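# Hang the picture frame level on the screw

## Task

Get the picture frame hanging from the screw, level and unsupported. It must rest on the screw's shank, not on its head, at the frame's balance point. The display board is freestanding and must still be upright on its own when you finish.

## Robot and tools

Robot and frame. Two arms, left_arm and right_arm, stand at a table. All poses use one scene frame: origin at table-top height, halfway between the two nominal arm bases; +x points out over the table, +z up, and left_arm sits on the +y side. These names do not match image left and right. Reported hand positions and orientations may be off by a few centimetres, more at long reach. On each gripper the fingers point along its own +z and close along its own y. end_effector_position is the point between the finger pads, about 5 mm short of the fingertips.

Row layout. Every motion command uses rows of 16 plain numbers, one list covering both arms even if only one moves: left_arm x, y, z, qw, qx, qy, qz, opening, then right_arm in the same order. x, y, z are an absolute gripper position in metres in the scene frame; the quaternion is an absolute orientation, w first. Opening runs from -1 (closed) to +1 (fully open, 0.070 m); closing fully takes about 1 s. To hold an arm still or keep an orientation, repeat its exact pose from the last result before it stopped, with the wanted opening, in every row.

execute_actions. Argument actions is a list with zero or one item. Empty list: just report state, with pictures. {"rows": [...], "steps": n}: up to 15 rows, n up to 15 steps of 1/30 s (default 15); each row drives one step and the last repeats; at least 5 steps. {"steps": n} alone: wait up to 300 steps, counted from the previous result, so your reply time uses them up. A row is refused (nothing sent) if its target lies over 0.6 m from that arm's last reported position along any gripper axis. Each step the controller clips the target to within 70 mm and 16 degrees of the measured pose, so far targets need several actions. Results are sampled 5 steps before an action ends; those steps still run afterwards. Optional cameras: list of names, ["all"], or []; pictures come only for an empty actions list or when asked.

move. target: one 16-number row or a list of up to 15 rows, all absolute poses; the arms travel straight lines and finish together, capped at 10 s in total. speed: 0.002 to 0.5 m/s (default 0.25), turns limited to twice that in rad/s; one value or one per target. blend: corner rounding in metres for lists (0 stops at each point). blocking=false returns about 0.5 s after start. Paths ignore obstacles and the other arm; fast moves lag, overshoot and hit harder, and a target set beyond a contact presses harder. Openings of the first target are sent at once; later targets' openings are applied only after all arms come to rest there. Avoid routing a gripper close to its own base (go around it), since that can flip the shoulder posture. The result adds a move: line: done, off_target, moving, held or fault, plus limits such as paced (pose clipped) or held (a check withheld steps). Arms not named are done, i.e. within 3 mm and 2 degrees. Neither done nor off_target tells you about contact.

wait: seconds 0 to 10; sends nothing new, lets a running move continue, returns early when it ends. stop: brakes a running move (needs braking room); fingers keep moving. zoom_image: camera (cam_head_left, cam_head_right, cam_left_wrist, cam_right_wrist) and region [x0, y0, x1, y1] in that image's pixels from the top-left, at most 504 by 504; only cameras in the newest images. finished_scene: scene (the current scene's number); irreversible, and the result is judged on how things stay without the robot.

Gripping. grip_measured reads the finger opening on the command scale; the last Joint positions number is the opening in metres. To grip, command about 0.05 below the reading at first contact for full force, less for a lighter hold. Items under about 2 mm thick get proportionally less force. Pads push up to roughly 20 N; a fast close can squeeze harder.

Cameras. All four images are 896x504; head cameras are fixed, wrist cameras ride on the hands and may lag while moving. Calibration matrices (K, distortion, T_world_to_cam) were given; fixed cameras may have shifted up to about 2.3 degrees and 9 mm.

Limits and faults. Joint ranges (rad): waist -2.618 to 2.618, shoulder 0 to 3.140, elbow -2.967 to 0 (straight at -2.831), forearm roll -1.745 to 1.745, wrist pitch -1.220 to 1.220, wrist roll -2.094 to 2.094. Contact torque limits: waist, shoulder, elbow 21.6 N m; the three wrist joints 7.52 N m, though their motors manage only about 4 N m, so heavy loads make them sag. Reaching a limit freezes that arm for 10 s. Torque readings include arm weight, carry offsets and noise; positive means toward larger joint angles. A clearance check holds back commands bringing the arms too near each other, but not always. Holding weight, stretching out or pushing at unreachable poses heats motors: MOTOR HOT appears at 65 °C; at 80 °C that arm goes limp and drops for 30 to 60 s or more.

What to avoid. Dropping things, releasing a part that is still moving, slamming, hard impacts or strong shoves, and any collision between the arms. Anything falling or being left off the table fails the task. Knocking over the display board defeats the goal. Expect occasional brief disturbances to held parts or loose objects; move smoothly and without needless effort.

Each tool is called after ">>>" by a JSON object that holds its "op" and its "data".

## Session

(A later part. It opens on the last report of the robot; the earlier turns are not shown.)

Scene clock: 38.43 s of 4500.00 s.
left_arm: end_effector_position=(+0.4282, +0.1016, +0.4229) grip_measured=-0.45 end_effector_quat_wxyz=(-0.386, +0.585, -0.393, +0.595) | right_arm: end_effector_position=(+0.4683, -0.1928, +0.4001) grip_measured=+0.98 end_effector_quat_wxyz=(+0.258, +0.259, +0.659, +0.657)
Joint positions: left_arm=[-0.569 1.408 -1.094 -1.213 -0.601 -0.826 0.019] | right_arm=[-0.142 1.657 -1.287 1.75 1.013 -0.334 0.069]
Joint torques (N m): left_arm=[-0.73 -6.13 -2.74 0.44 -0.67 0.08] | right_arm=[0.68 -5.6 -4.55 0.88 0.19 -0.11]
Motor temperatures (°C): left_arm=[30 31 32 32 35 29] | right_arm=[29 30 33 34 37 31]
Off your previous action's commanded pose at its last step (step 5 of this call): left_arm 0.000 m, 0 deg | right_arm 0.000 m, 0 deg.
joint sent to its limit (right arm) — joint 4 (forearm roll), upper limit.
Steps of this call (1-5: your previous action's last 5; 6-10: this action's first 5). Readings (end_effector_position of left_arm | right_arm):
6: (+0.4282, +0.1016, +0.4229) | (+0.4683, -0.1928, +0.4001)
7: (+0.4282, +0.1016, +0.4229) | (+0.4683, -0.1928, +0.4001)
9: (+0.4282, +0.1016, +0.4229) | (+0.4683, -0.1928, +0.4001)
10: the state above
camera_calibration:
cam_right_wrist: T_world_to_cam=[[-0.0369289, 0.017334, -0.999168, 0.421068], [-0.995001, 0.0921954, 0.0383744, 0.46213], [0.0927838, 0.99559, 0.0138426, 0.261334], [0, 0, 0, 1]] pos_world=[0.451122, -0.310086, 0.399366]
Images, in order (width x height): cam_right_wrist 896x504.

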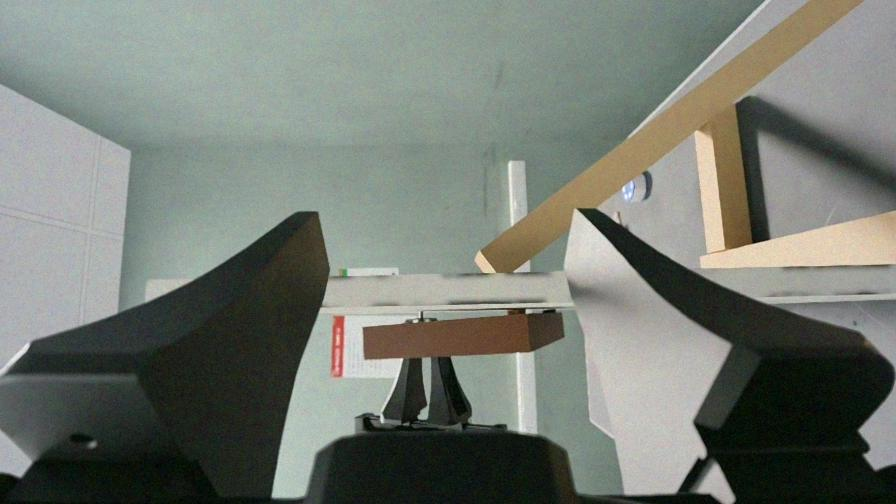

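>>> {"op": "move", "data": {"target": [0.4282, 0.1015, 0.4265, 0.38578, -0.58515, 0.3926, -0.59545, -0.50, 0.4685, -0.193, 0.40, 0.2592, 0.2592, 0.6579, 0.6579, 1.0], "speed": 0.02, "cameras": ["cam_right_wrist", "cam_left_wrist"]}}

>>> {"op": "zoom_image", "data": {"camera": "cam_right_wrist", "region": [390, 300, 470, 350]}}

Scene clock: 40.37 s of 4500.00 s.
left_arm: end_effector_position=(+0.4285, +0.1014, +0.4252) grip_measured=-0.45 end_effector_quat_wxyz=(-0.386, +0.586, -0.394, +0.594) | right_arm: end_effector_position=(+0.4683, -0.1928, +0.4001) grip_measured=+0.98 end_effector_quat_wxyz=(+0.258, +0.259, +0.659, +0.657)
Joint positions: left_arm=[-0.569 1.408 -1.106 -1.234 -0.595 -0.802 0.019] | right_arm=[-0.142 1.657 -1.287 1.75 1.013 -0.334 0.069]
Joint torques (N m): left_arm=[0.14 -6.86 -5.43 0.88 -1.12 -0.05] | right_arm=[0.63 -5.54 -4.55 0.87 0.2 -0.09]
Motor temperatures (°C): left_arm=[30 31 32 32 35 29] | right_arm=[29 31 33 34 37 31]
Hand target: left_arm +0.4282, +0.1015, +0.4265; -0.386, +0.585, -0.393, +0.595 | right_arm +0.4685, -0.1930, +0.4001; +0.259, +0.259, +0.659, +0.657
Off your previous action's commanded pose at its last step (step 5 of this call): left_arm 0.000 m, 0 deg | right_arm 0.000 m, 0 deg.
Off the commanded pose: left_arm 0.001 m, 0 deg | right_arm 0.000 m, 0 deg.
joint sent to its limit (right arm) — joint 4 (forearm roll), upper limit.
Kept back: nothing.
move: done
camera_calibration:
cam_left_wrist: T_world_to_cam=[[0.0258081, 0.382168, 0.923732, -0.439019], [-0.573579, -0.751143, 0.326789, 0.183563], [0.818744, -0.538267, 0.199818, -0.259525], [0, 0, 0, 1]] pos_world=[0.329102, 0.165967, 0.397408]
cam_right_wrist: T_world_to_cam=[[-0.0369289, 0.017334, -0.999168, 0.421068], [-0.995001, 0.0921954, 0.0383744, 0.46213], [0.0927838, 0.99559, 0.0138426, 0.261334], [0, 0, 0, 1]] pos_world=[0.451122, -0.310086, 0.399366]
Images, in order (width x height): cam_left_wrist 896x504, cam_right_wrist 896x504.

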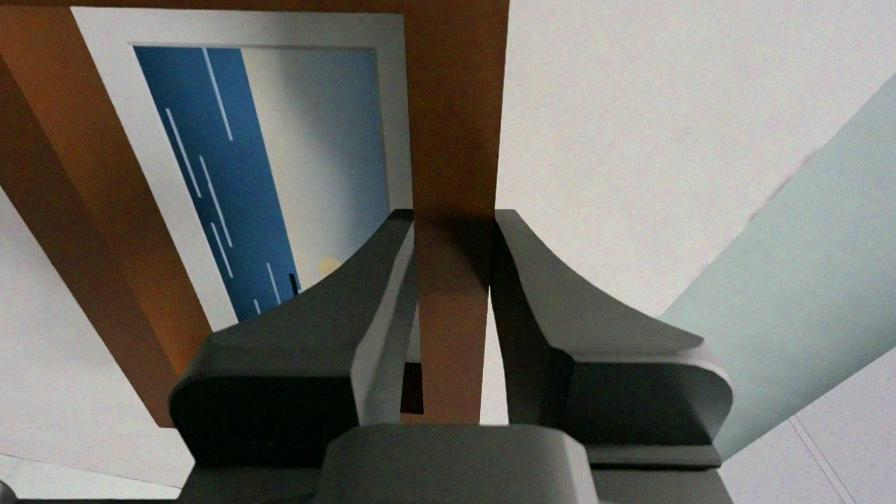

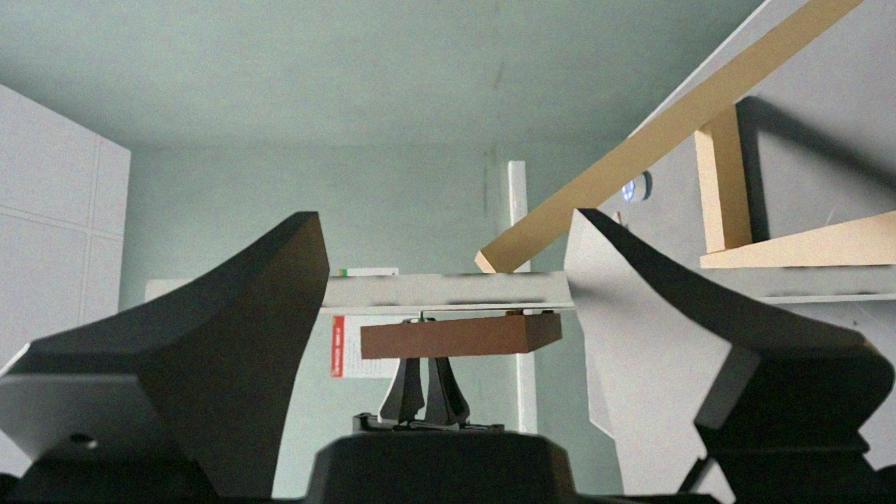

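Scaled by 6.300 from the camera's 896x504 image, which has a finer 1280x720 frame.

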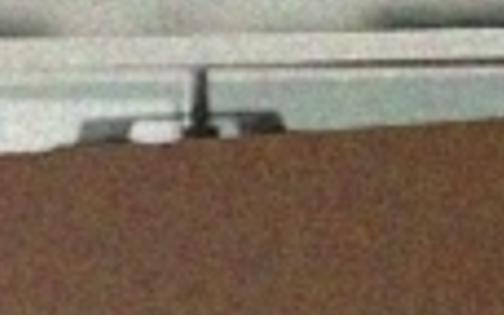

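>>> {"op": "move", "data": {"target": [[0.4285, 0.0904, 0.4293, 0.44294, -0.54316, 0.45077, -0.55272, -0.50, 0.4685, -0.193, 0.40, 0.2592, 0.2592, 0.6579, 0.6579, 1.0], [0.4285, 0.0792, 0.4283, 0.49556, -0.49563, 0.50431, -0.50435, -0.50, 0.4685, -0.193, 0.40, 0.2592, 0.2592, 0.6579, 0.6579, 1.0]], "speed": 0.07, "blend": [0.004, 0]}}

>>> {"op": "zoom_image", "data": {"camera": "cam_right_wrist", "region": [390, 300, 470, 350]}}

>>> {"op": "zoom_image", "data": {"camera": "cam_head_right", "region": [330, 0, 470, 120]}}

>>> {"op": "zoom_image", "data": {"camera": "cam_head_left", "region": [340, 0, 480, 120]}}

Scene clock: 44.77 s of 4500.00 s.
left_arm: end_effector_position=(+0.4284, +0.0802, +0.4294) grip_measured=-0.45 end_effector_quat_wxyz=(+0.497, -0.495, +0.503, -0.504) | right_arm: end_effector_position=(+0.4683, -0.1928, +0.4001) grip_measured=+0.98 end_effector_quat_wxyz=(+0.258, +0.259, +0.659, +0.657)
Joint positions: left_arm=[-0.639 1.449 -1.164 -1.304 -0.657 -0.331 0.019] | right_arm=[-0.142 1.657 -1.287 1.75 1.013 -0.334 0.069]
Joint torques (N m): left_arm=[-9.59 -0.2 -1.77 0.33 3.72 -0.16] | right_arm=[0.62 -5.56 -4.49 0.85 0.23 -0.04]
Motor temperatures (°C): left_arm=[30 31 32 32 35 29] | right_arm=[29 31 33 34 37 31]
Hand target: left_arm +0.4285, +0.0792, +0.4283; +0.496, -0.496, +0.504, -0.504 | right_arm +0.4685, -0.1930, +0.4001; +0.259, +0.259, +0.659, +0.657
Off the commanded pose: left_arm 0.002 m, 0 deg | right_arm 0.000 m, 0 deg.
joint sent to its limit (right arm) — joint 4 (forearm roll), upper limit.
Kept back: nothing.
move: done
camera_calibration:
cam_left_wrist: T_world_to_cam=[[0.0206465, -0.0118509, 0.999717, -0.433642], [-0.572639, -0.819805, 0.00210816, 0.310775], [0.819548, -0.57252, -0.0237124, -0.17326], [0, 0, 0, 1]] pos_world=[0.328909, 0.150441, 0.428755]
cam_right_wrist: T_world_to_cam=[[-0.0369289, 0.017334, -0.999168, 0.421068], [-0.995001, 0.0921954, 0.0383744, 0.46213], [0.0927838, 0.99559, 0.0138426, 0.261334], [0, 0, 0, 1]] pos_world=[0.451122, -0.310086, 0.399366]

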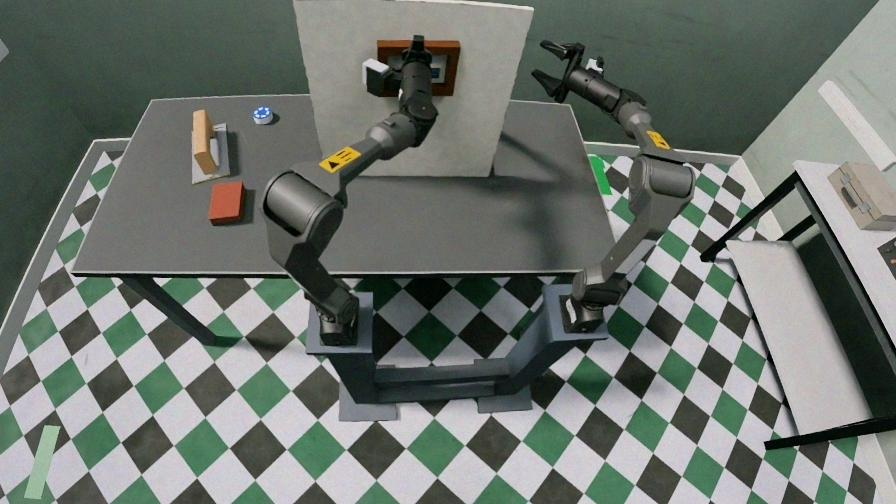

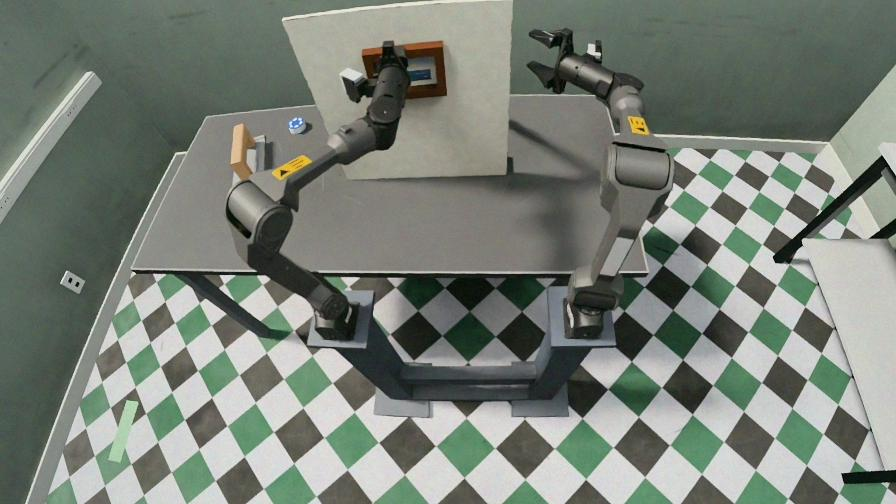

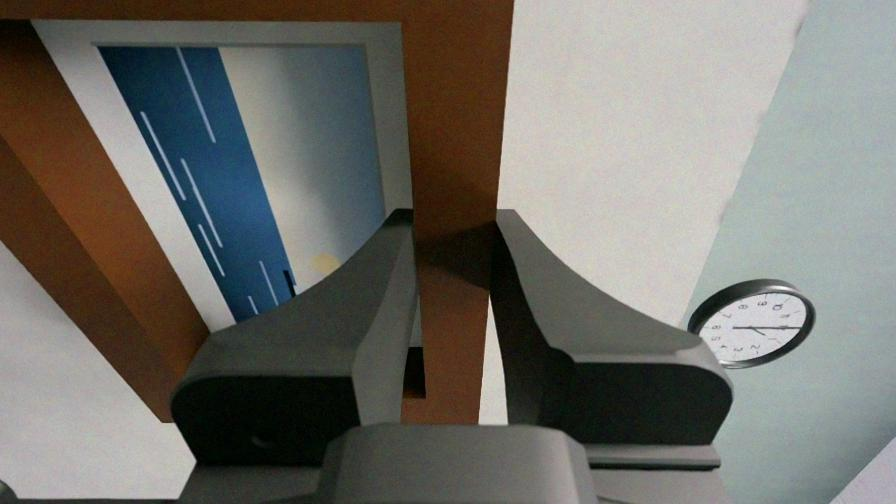

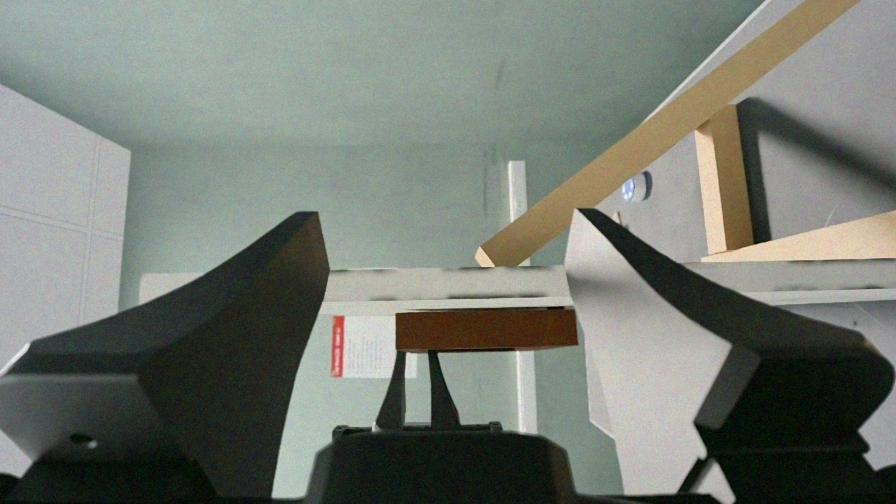

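Scaled by 6.300 from the camera's 896x504 image, which has a finer 1280x720 frame.

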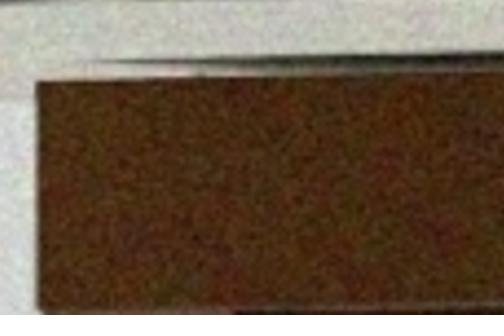

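Scaled by 3.600 from the camera's 896x504 image, which has a finer 1280x720 frame.

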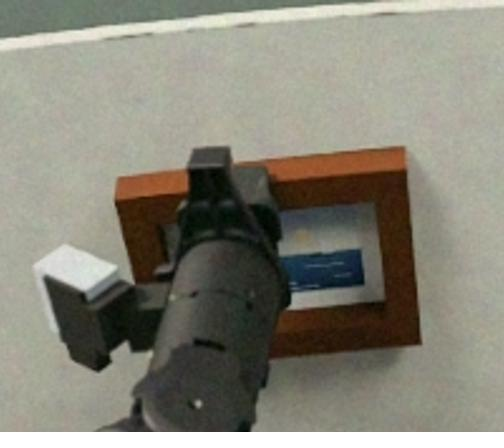

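Scaled by 3.600 from the camera's 896x504 image, which has a finer 1280x720 frame.

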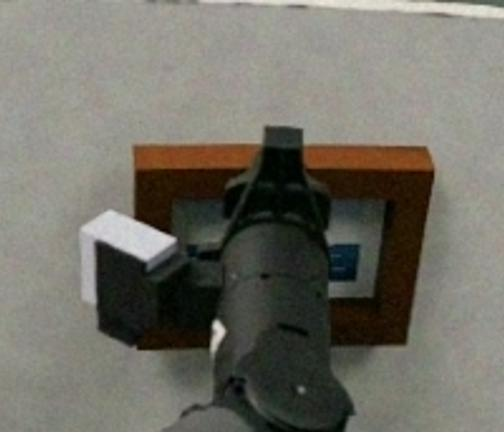

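>>> {"op": "move", "data": {"target": [0.4284, 0.084, 0.4292, 0.49556, -0.49563, 0.50431, -0.50435, -0.50, 0.4685, -0.193, 0.40, 0.2592, 0.2592, 0.6579, 0.6579, 1.0], "speed": 0.03}}

>>> {"op": "zoom_image", "data": {"camera": "cam_right_wrist", "region": [320, 250, 600, 370]}}

Scene clock: 46.07 s of 4500.00 s.
left_arm: end_effector_position=(+0.4281, +0.0812, +0.4285) grip_measured=-0.45 end_effector_quat_wxyz=(+0.494, -0.494, +0.507, -0.505) | right_arm: end_effector_position=(+0.4683, -0.1928, +0.4001) grip_measured=+0.98 end_effector_quat_wxyz=(+0.258, +0.259, +0.659, +0.657)
Joint positions: left_arm=[-0.63 1.442 -1.157 -1.299 -0.636 -0.332 0.019] | right_arm=[-0.142 1.657 -1.287 1.75 1.013 -0.334 0.069]
Joint torques (N m): left_arm=[-1.85 -1.91 1.43 -0.86 1.08 -0.13] | right_arm=[0.58 -5.58 -4.5 0.84 0.24 -0.02]
Motor temperatures (°C): left_arm=[30 31 32 32 36 29] | right_arm=[29 31 33 34 37 31]
Hand target: left_arm +0.4284, +0.0840, +0.4292; +0.496, -0.496, +0.504, -0.504 | right_arm +0.4685, -0.1930, +0.4001; +0.259, +0.259, +0.659, +0.657
Off the commanded pose: left_arm 0.003 m, 0 deg | right_arm 0.000 m, 0 deg.
joint sent to its limit (right arm) — joint 4 (forearm roll), upper limit.
Kept back: nothing.
move: done
camera_calibration:
cam_left_wrist: T_world_to_cam=[[0.0246526, -0.0136645, 0.999603, -0.434254], [-0.580946, -0.813936, 0.00320101, 0.314011], [0.813569, -0.580794, -0.028004, -0.167447], [0, 0, 0, 1]] pos_world=[0.329359, 0.152399, 0.428387]
cam_right_wrist: T_world_to_cam=[[-0.0369289, 0.017334, -0.999168, 0.421068], [-0.995001, 0.0921954, 0.0383744, 0.46213], [0.0927838, 0.99559, 0.0138426, 0.261334], [0, 0, 0, 1]] pos_world=[0.451122, -0.310086, 0.399366]

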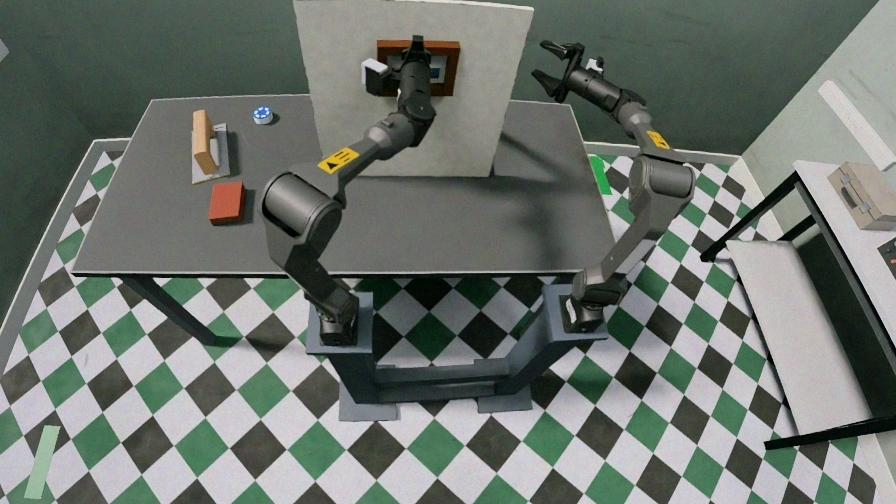

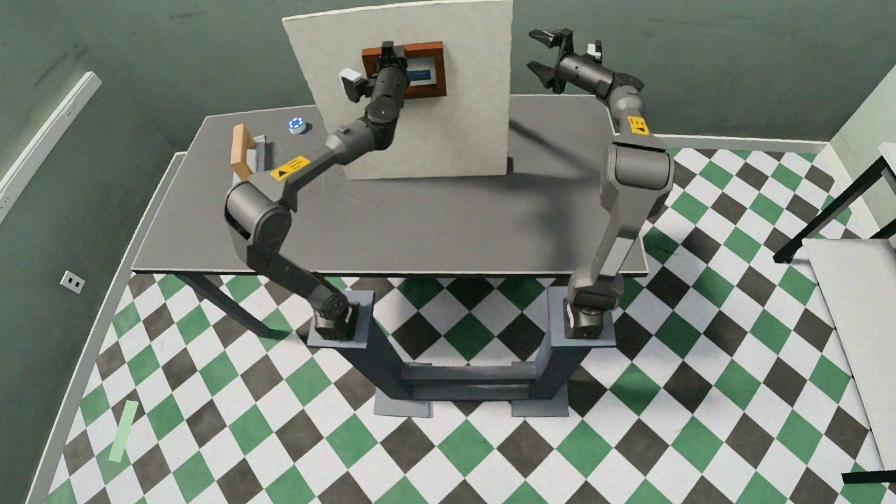

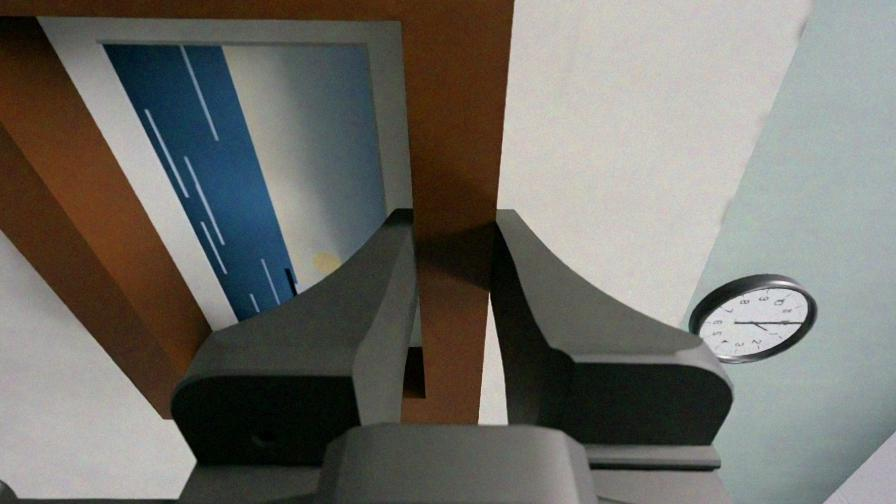

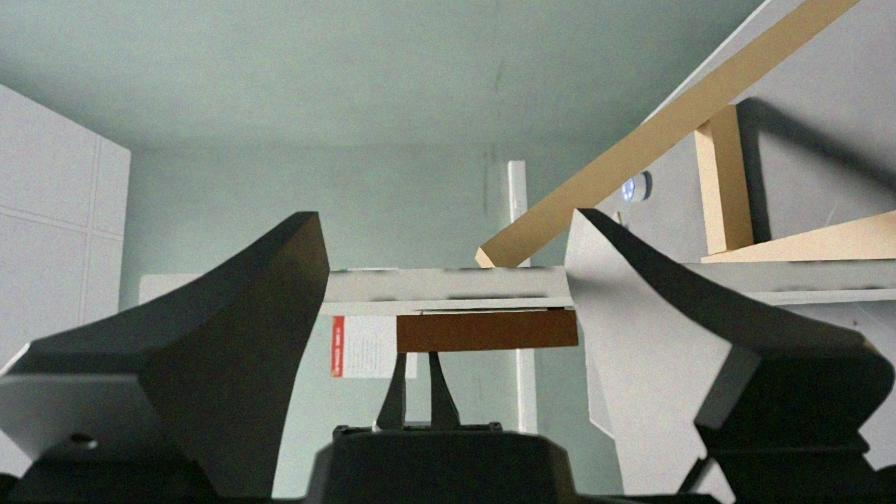

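Scaled by 1.800 from the camera's 896x504 image, which has a finer 1280x720 frame.

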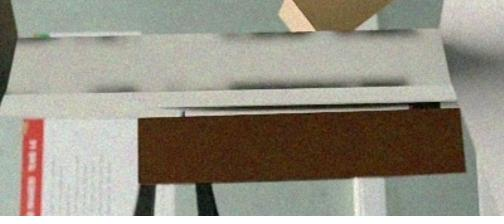

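>>> {"op": "zoom_image", "data": {"camera": "cam_right_wrist", "region": [390, 295, 470, 345]}}

>>> {"op": "zoom_image", "data": {"camera": "cam_right_wrist", "region": [320, 270, 480, 370]}}

Scaled by 6.300 from the camera's 896x504 image, which has a finer 1280x720 frame.

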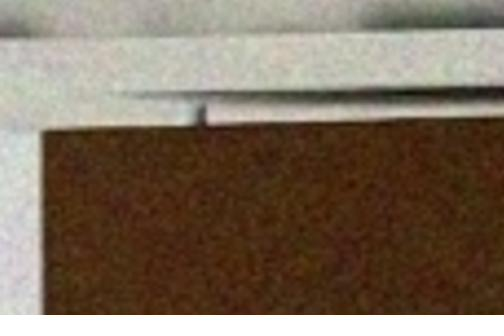

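Scaled by 3.150 from the camera's 896x504 image, which has a finer 1280x720 frame.

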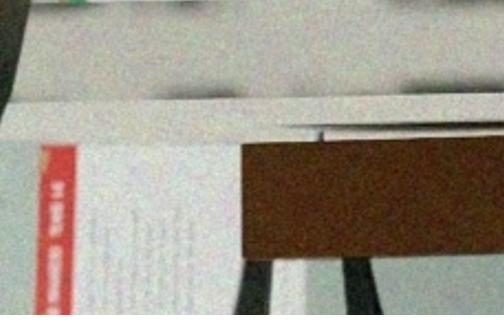

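>>> {"op": "move", "data": {"target": [[0.4282, 0.0880, 0.4292, 0.49556, -0.49563, 0.50431, -0.50435, -0.50, 0.4685, -0.193, 0.40, 0.2592, 0.2592, 0.6579, 0.6579, 1.0], [0.4282, 0.0892, 0.4295, 0.47309, -0.47316, 0.52545, -0.52549, -0.50, 0.4685, -0.193, 0.40, 0.2592, 0.2592, 0.6579, 0.6579, 1.0]], "speed": 0.04, "blend": [0.002, 0]}}

>>> {"op": "zoom_image", "data": {"camera": "cam_right_wrist", "region": [320, 270, 480, 370]}}

>>> {"op": "zoom_image", "data": {"camera": "cam_head_right", "region": [270, 0, 550, 190]}}

>>> {"op": "zoom_image", "data": {"camera": "cam_head_left", "region": [280, 0, 560, 190]}}

Scene clock: 50.27 s of 4500.00 s.
left_arm: end_effector_position=(+0.4281, +0.0893, +0.4300) grip_measured=-0.45 end_effector_quat_wxyz=(+0.473, -0.473, +0.525, -0.526) | right_arm: end_effector_position=(+0.4683, -0.1928, +0.4001) grip_measured=+0.98 end_effector_quat_wxyz=(+0.258, +0.259, +0.659, +0.657)
Joint positions: left_arm=[-0.54 1.394 -1.114 -1.182 -0.479 -0.433 0.019] | right_arm=[-0.142 1.657 -1.287 1.75 1.013 -0.334 0.069]
Joint torques (N m): left_arm=[8.65 -5.13 0.09 -0.85 -3.13 0.02] | right_arm=[0.65 -5.58 -4.45 0.83 0.26 0]
Motor temperatures (°C): left_arm=[30 31 32 32 36 29] | right_arm=[29 31 33 34 37 31]
Hand target: left_arm +0.4282, +0.0892, +0.4295; +0.473, -0.473, +0.525, -0.526 | right_arm +0.4685, -0.1930, +0.4001; +0.259, +0.259, +0.659, +0.657
Off the commanded pose: left_arm 0.001 m, 0 deg | right_arm 0.000 m, 0 deg.
joint sent to its limit (right arm) — joint 4 (forearm roll), upper limit.
Kept back: nothing.
move: done
camera_calibration:
cam_left_wrist: T_world_to_cam=[[0.0208207, -0.012945, 0.999699, -0.434099], [-0.643618, -0.765339, 0.00349431, 0.342962], [0.765064, -0.643497, -0.0242665, -0.137891], [0, 0, 0, 1]] pos_world=[0.33527, 0.168131, 0.429424]
cam_right_wrist: T_world_to_cam=[[-0.0369289, 0.017334, -0.999168, 0.421068], [-0.995001, 0.0921954, 0.0383744, 0.46213], [0.0927838, 0.99559, 0.0138426, 0.261334], [0, 0, 0, 1]] pos_world=[0.451122, -0.310086, 0.399366]

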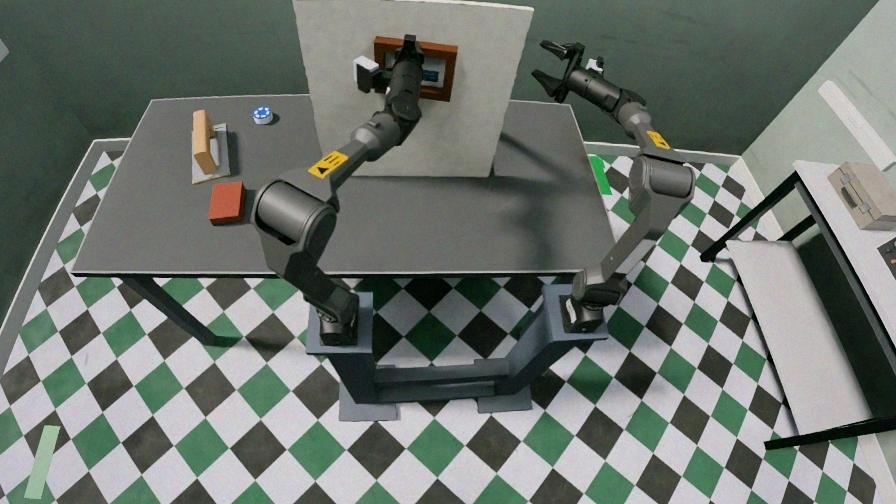

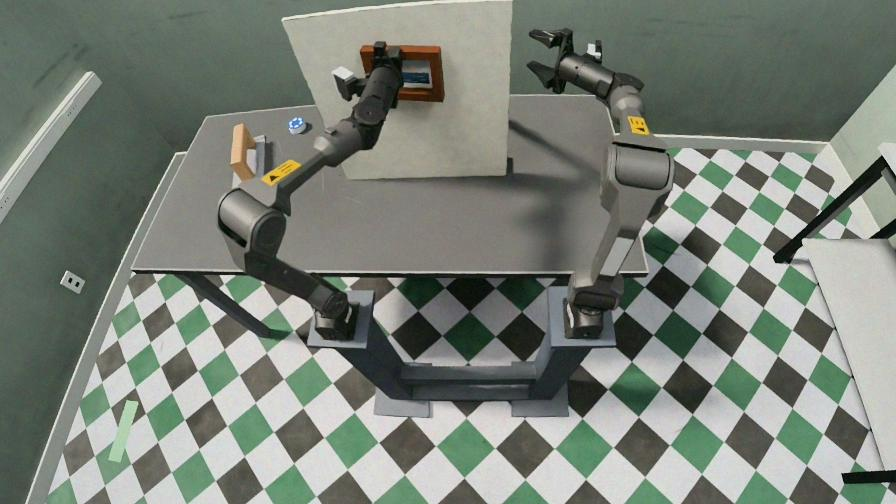

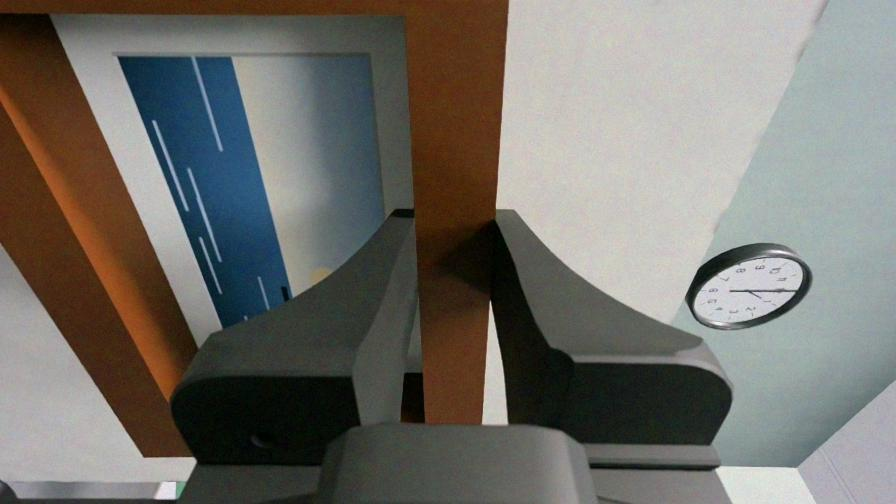

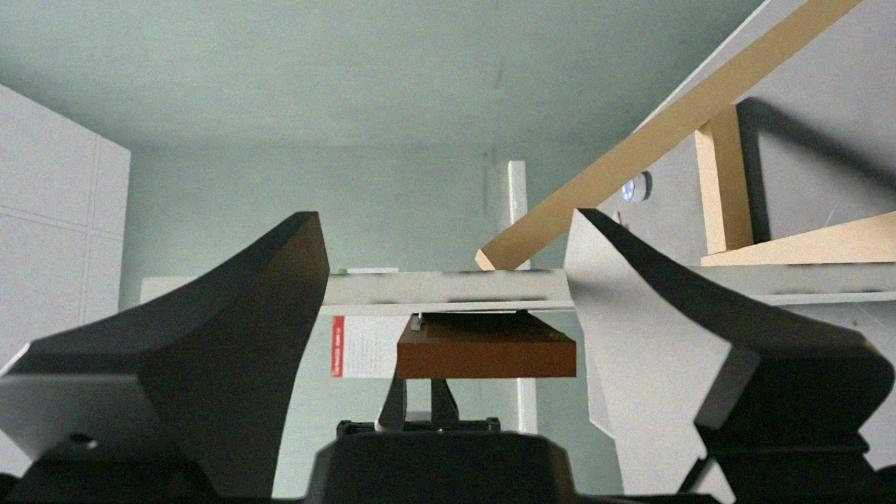

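Scaled by 3.150 from the camera's 896x504 image, which has a finer 1280x720 frame.

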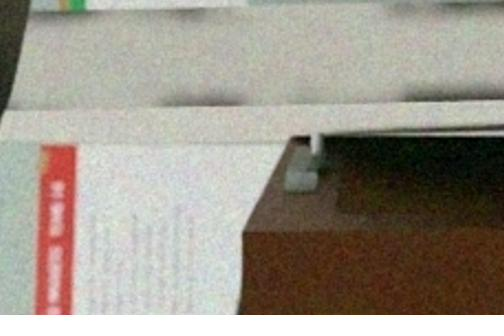

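Scaled by 1.800 from the camera's 896x504 image, which has a finer 1280x720 frame.

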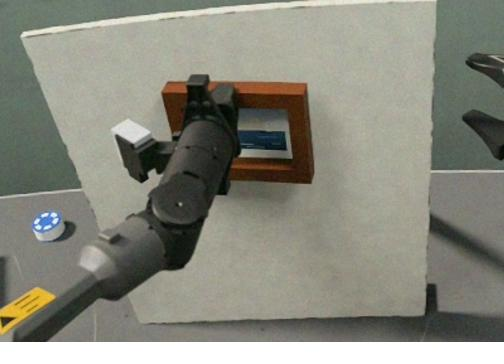

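Scaled by 1.800 from the camera's 896x504 image, which has a finer 1280x720 frame.

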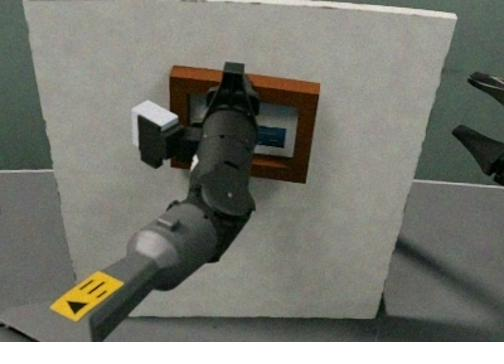

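>>> {"op": "zoom_image", "data": {"camera": "cam_right_wrist", "region": [390, 300, 450, 340]}}

>>> {"op": "zoom_image", "data": {"camera": "cam_right_wrist", "region": [390, 295, 590, 395]}}

Scaled by 8.400 from the camera's 896x504 image, which has a finer 1280x720 frame.

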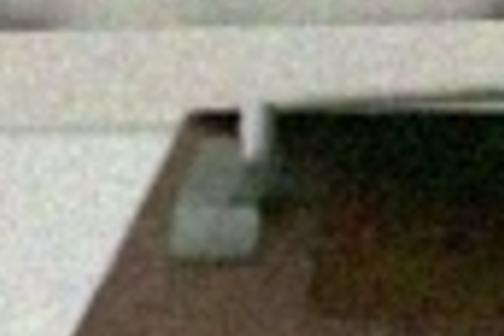

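Scaled by 2.520 from the camera's 896x504 image, which has a finer 1280x720 frame.

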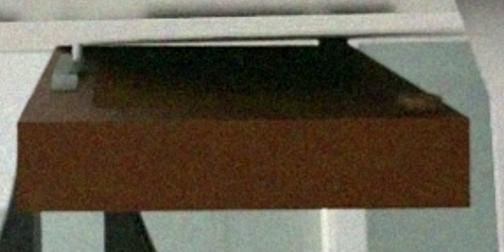

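>>> {"op": "move", "data": {"target": [0.4275, 0.0892, 0.4295, 0.49556, -0.49563, 0.50431, -0.50435, -0.50, 0.4685, -0.193, 0.40, 0.2592, 0.2592, 0.6579, 0.6579, 1.0], "speed": 0.06}}

>>> {"op": "zoom_image", "data": {"camera": "cam_right_wrist", "region": [390, 295, 590, 395]}}

>>> {"op": "zoom_image", "data": {"camera": "cam_right_wrist", "region": [390, 300, 450, 340]}}

Scene clock: 52.97 s of 4500.00 s.
left_arm: end_effector_position=(+0.4276, +0.0894, +0.4291) grip_measured=-0.45 end_effector_quat_wxyz=(+0.496, -0.496, +0.504, -0.504) | right_arm: end_effector_position=(+0.4683, -0.1928, +0.4001) grip_measured=+0.98 end_effector_quat_wxyz=(+0.258, +0.259, +0.659, +0.657)
Joint positions: left_arm=[-0.611 1.427 -1.144 -1.294 -0.627 -0.337 0.019] | right_arm=[-0.142 1.657 -1.287 1.75 1.013 -0.334 0.069]
Joint torques (N m): left_arm=[7.34 -3.59 -0.03 -0.87 -2.79 0.01] | right_arm=[0.56 -5.57 -4.39 0.82 0.29 0.03]
Motor temperatures (°C): left_arm=[30 31 32 32 36 29] | right_arm=[29 31 33 34 37 31]
Hand target: left_arm +0.4275, +0.0892, +0.4295; +0.496, -0.496, +0.504, -0.504 | right_arm +0.4685, -0.1930, +0.4001; +0.259, +0.259, +0.659, +0.657
Off the commanded pose: left_arm 0.000 m, 0 deg | right_arm 0.000 m, 0 deg.
joint sent to its limit (right arm) — joint 4 (forearm roll), upper limit.
Kept back: nothing.
move: done
camera_calibration:
cam_left_wrist: T_world_to_cam=[[0.0238834, -0.0121126, 0.999641, -0.434514], [-0.573464, -0.819222, 0.00377475, 0.31744], [0.818882, -0.573349, -0.0265119, -0.165808], [0, 0, 0, 1]] pos_world=[0.328195, 0.159725, 0.428764]
cam_right_wrist: T_world_to_cam=[[-0.0369289, 0.017334, -0.999168, 0.421068], [-0.995001, 0.0921954, 0.0383744, 0.46213], [0.0927838, 0.99559, 0.0138426, 0.261334], [0, 0, 0, 1]] pos_world=[0.451122, -0.310086, 0.399366]

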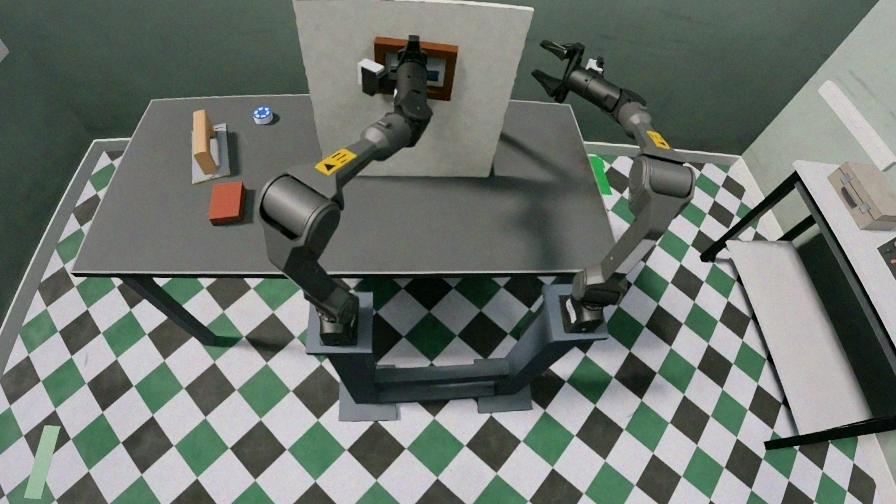

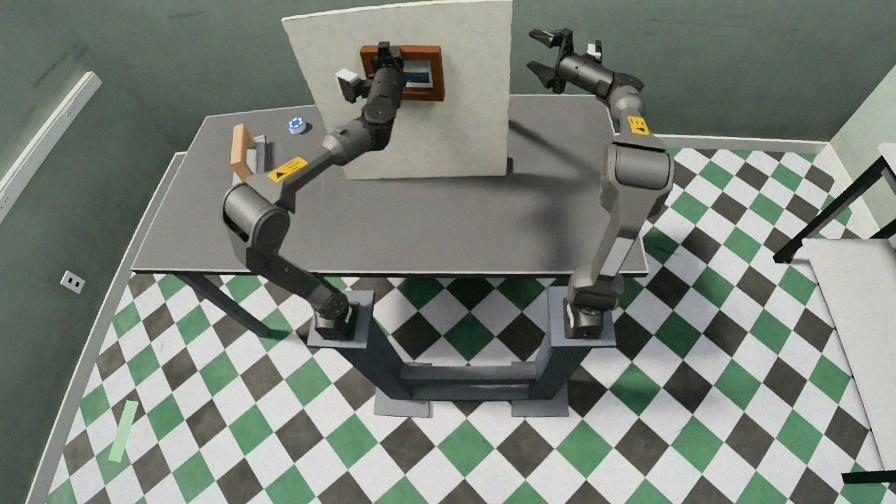

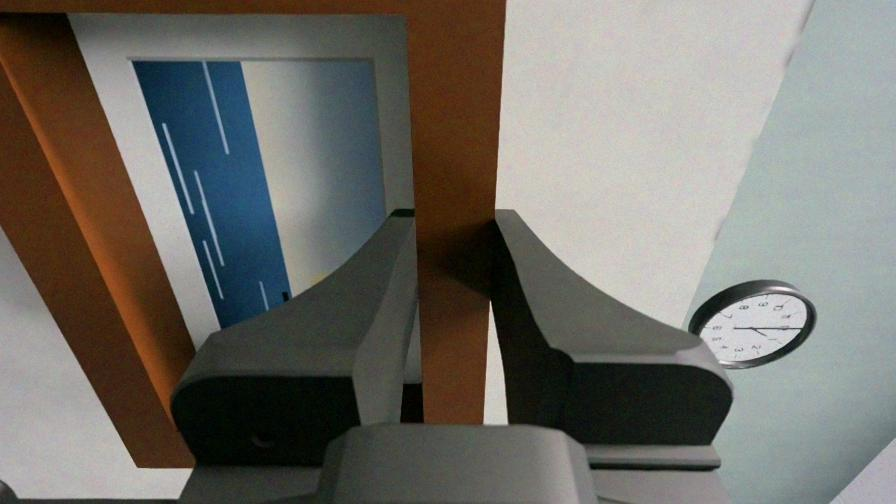

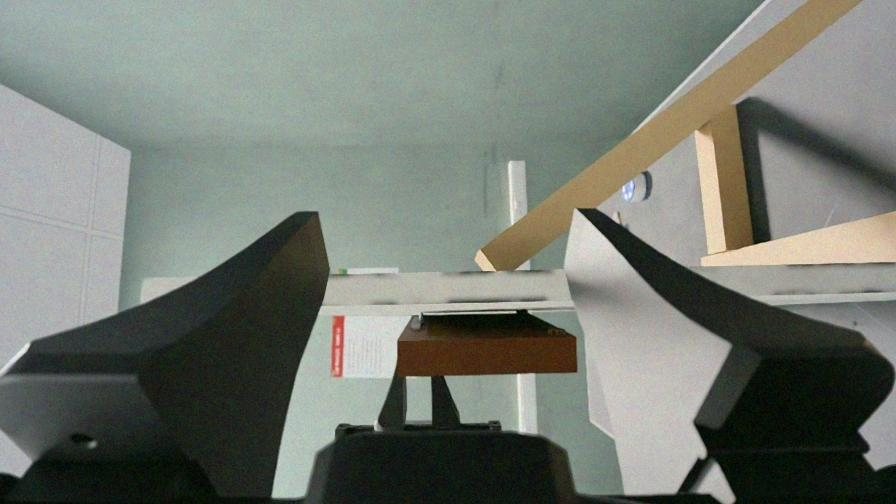

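Scaled by 2.520 from the camera's 896x504 image, which has a finer 1280x720 frame.

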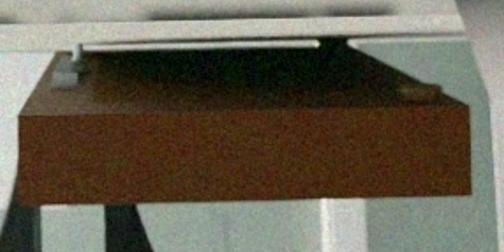

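Scaled by 8.400 from the camera's 896x504 image, which has a finer 1280x720 frame.

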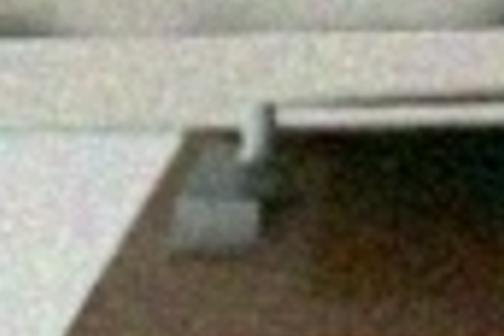

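>>> {"op": "execute_actions", "data": {"actions": [], "cameras": ["all"]}}

>>> {"op": "zoom_image", "data": {"camera": "cam_right_wrist", "region": [380, 280, 480, 360]}}

>>> {"op": "zoom_image", "data": {"camera": "cam_head_left", "region": [360, 150, 560, 270]}}

Scene clock: 54.77 s of 4500.00 s.
left_arm: end_effector_position=(+0.4276, +0.0892, +0.4290) grip_measured=-0.45 end_effector_quat_wxyz=(+0.496, -0.496, +0.505, -0.504) | right_arm: end_effector_position=(+0.4683, -0.1928, +0.4001) grip_measured=+0.98 end_effector_quat_wxyz=(+0.258, +0.259, +0.659, +0.657)
Joint positions: left_arm=[-0.611 1.427 -1.144 -1.294 -0.626 -0.337 0.019] | right_arm=[-0.142 1.657 -1.287 1.75 1.013 -0.334 0.069]
Joint torques (N m): left_arm=[6.48 -5.65 -0.35 -0.71 -2.54 -0.05] | right_arm=[0.58 -5.58 -4.37 0.81 0.3 0.05]
Motor temperatures (°C): left_arm=[30 31 32 32 37 29] | right_arm=[29 31 33 34 37 31]
Hand target: left_arm +0.4275, +0.0892, +0.4295; +0.496, -0.496, +0.504, -0.504 | right_arm +0.4685, -0.1930, +0.4001; +0.259, +0.259, +0.659, +0.657
Off the commanded pose: left_arm 0.000 m, 0 deg | right_arm 0.000 m, 0 deg.
Steps of this call (1-54: nothing new was sent). Readings (end_effector_position of left_arm | right_arm):
1: (+0.4276, +0.0894, +0.4291) | (+0.4683, -0.1928, +0.4001)
2: (+0.4276, +0.0894, +0.4291) | (+0.4683, -0.1928, +0.4001)
4: (+0.4276, +0.0894, +0.4291) | (+0.4683, -0.1928, +0.4001)
8: (+0.4276, +0.0894, +0.4291) | (+0.4683, -0.1928, +0.4001)
54: the state above
camera_calibration:
cam_left_wrist: T_world_to_cam=[[0.0241622, -0.0121364, 0.999634, -0.434566], [-0.574138, -0.818749, 0.00393722, 0.317465], [0.818402, -0.574023, -0.0267508, -0.165544], [0, 0, 0, 1]] pos_world=[0.32825, 0.159624, 0.428729]
cam_right_wrist: T_world_to_cam=[[-0.0369289, 0.017334, -0.999168, 0.421068], [-0.995001, 0.0921954, 0.0383744, 0.46213], [0.0927838, 0.99559, 0.0138426, 0.261334], [0, 0, 0, 1]] pos_world=[0.451122, -0.310086, 0.399366]

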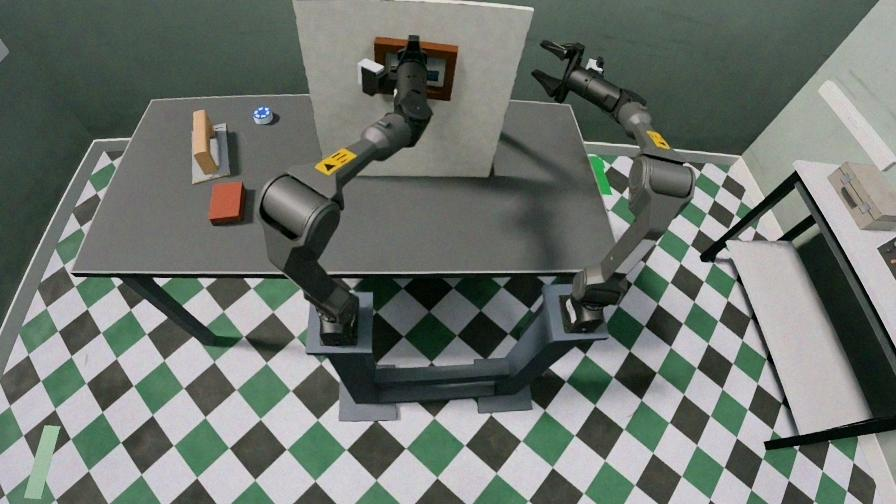

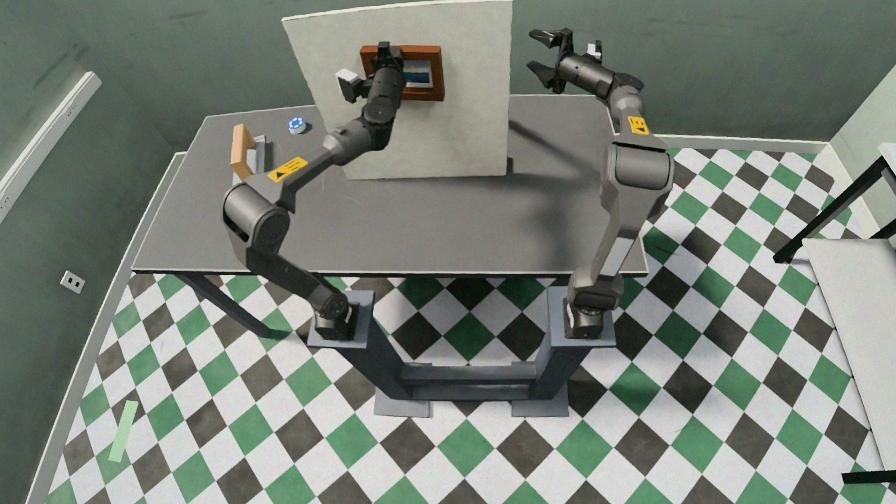

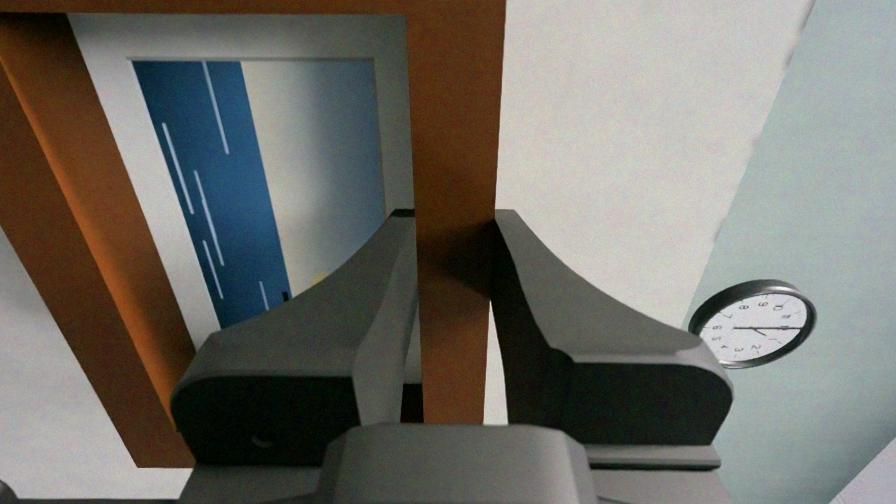

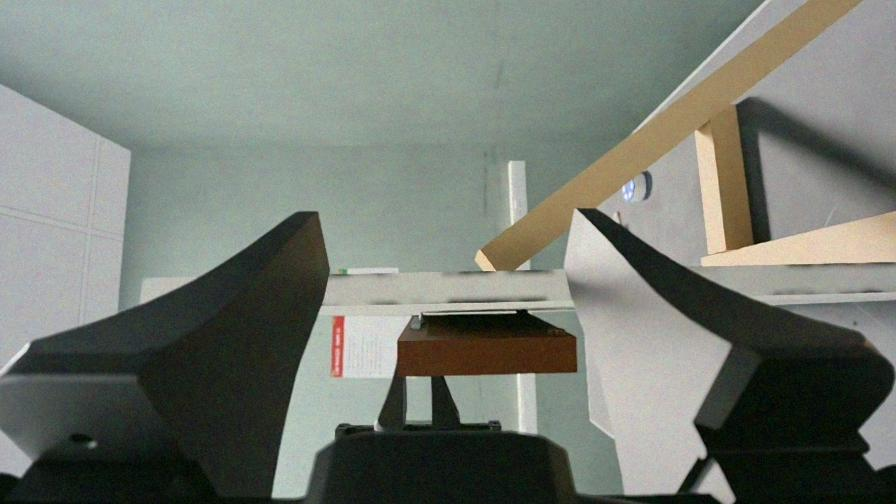

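Scaled by 5.040 from the camera's 896x504 image, which has a finer 1280x720 frame.

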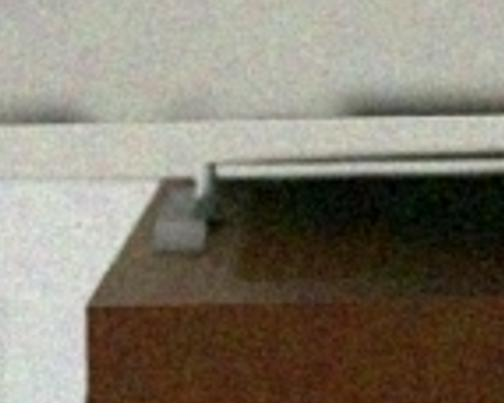

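Scaled by 2.520 from the camera's 896x504 image, which has a finer 1280x720 frame.

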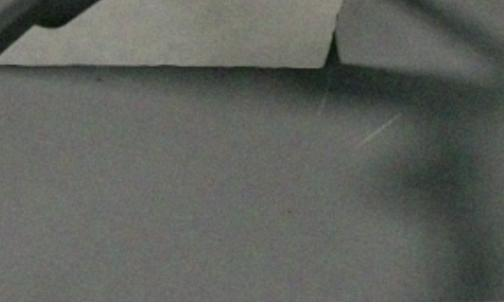

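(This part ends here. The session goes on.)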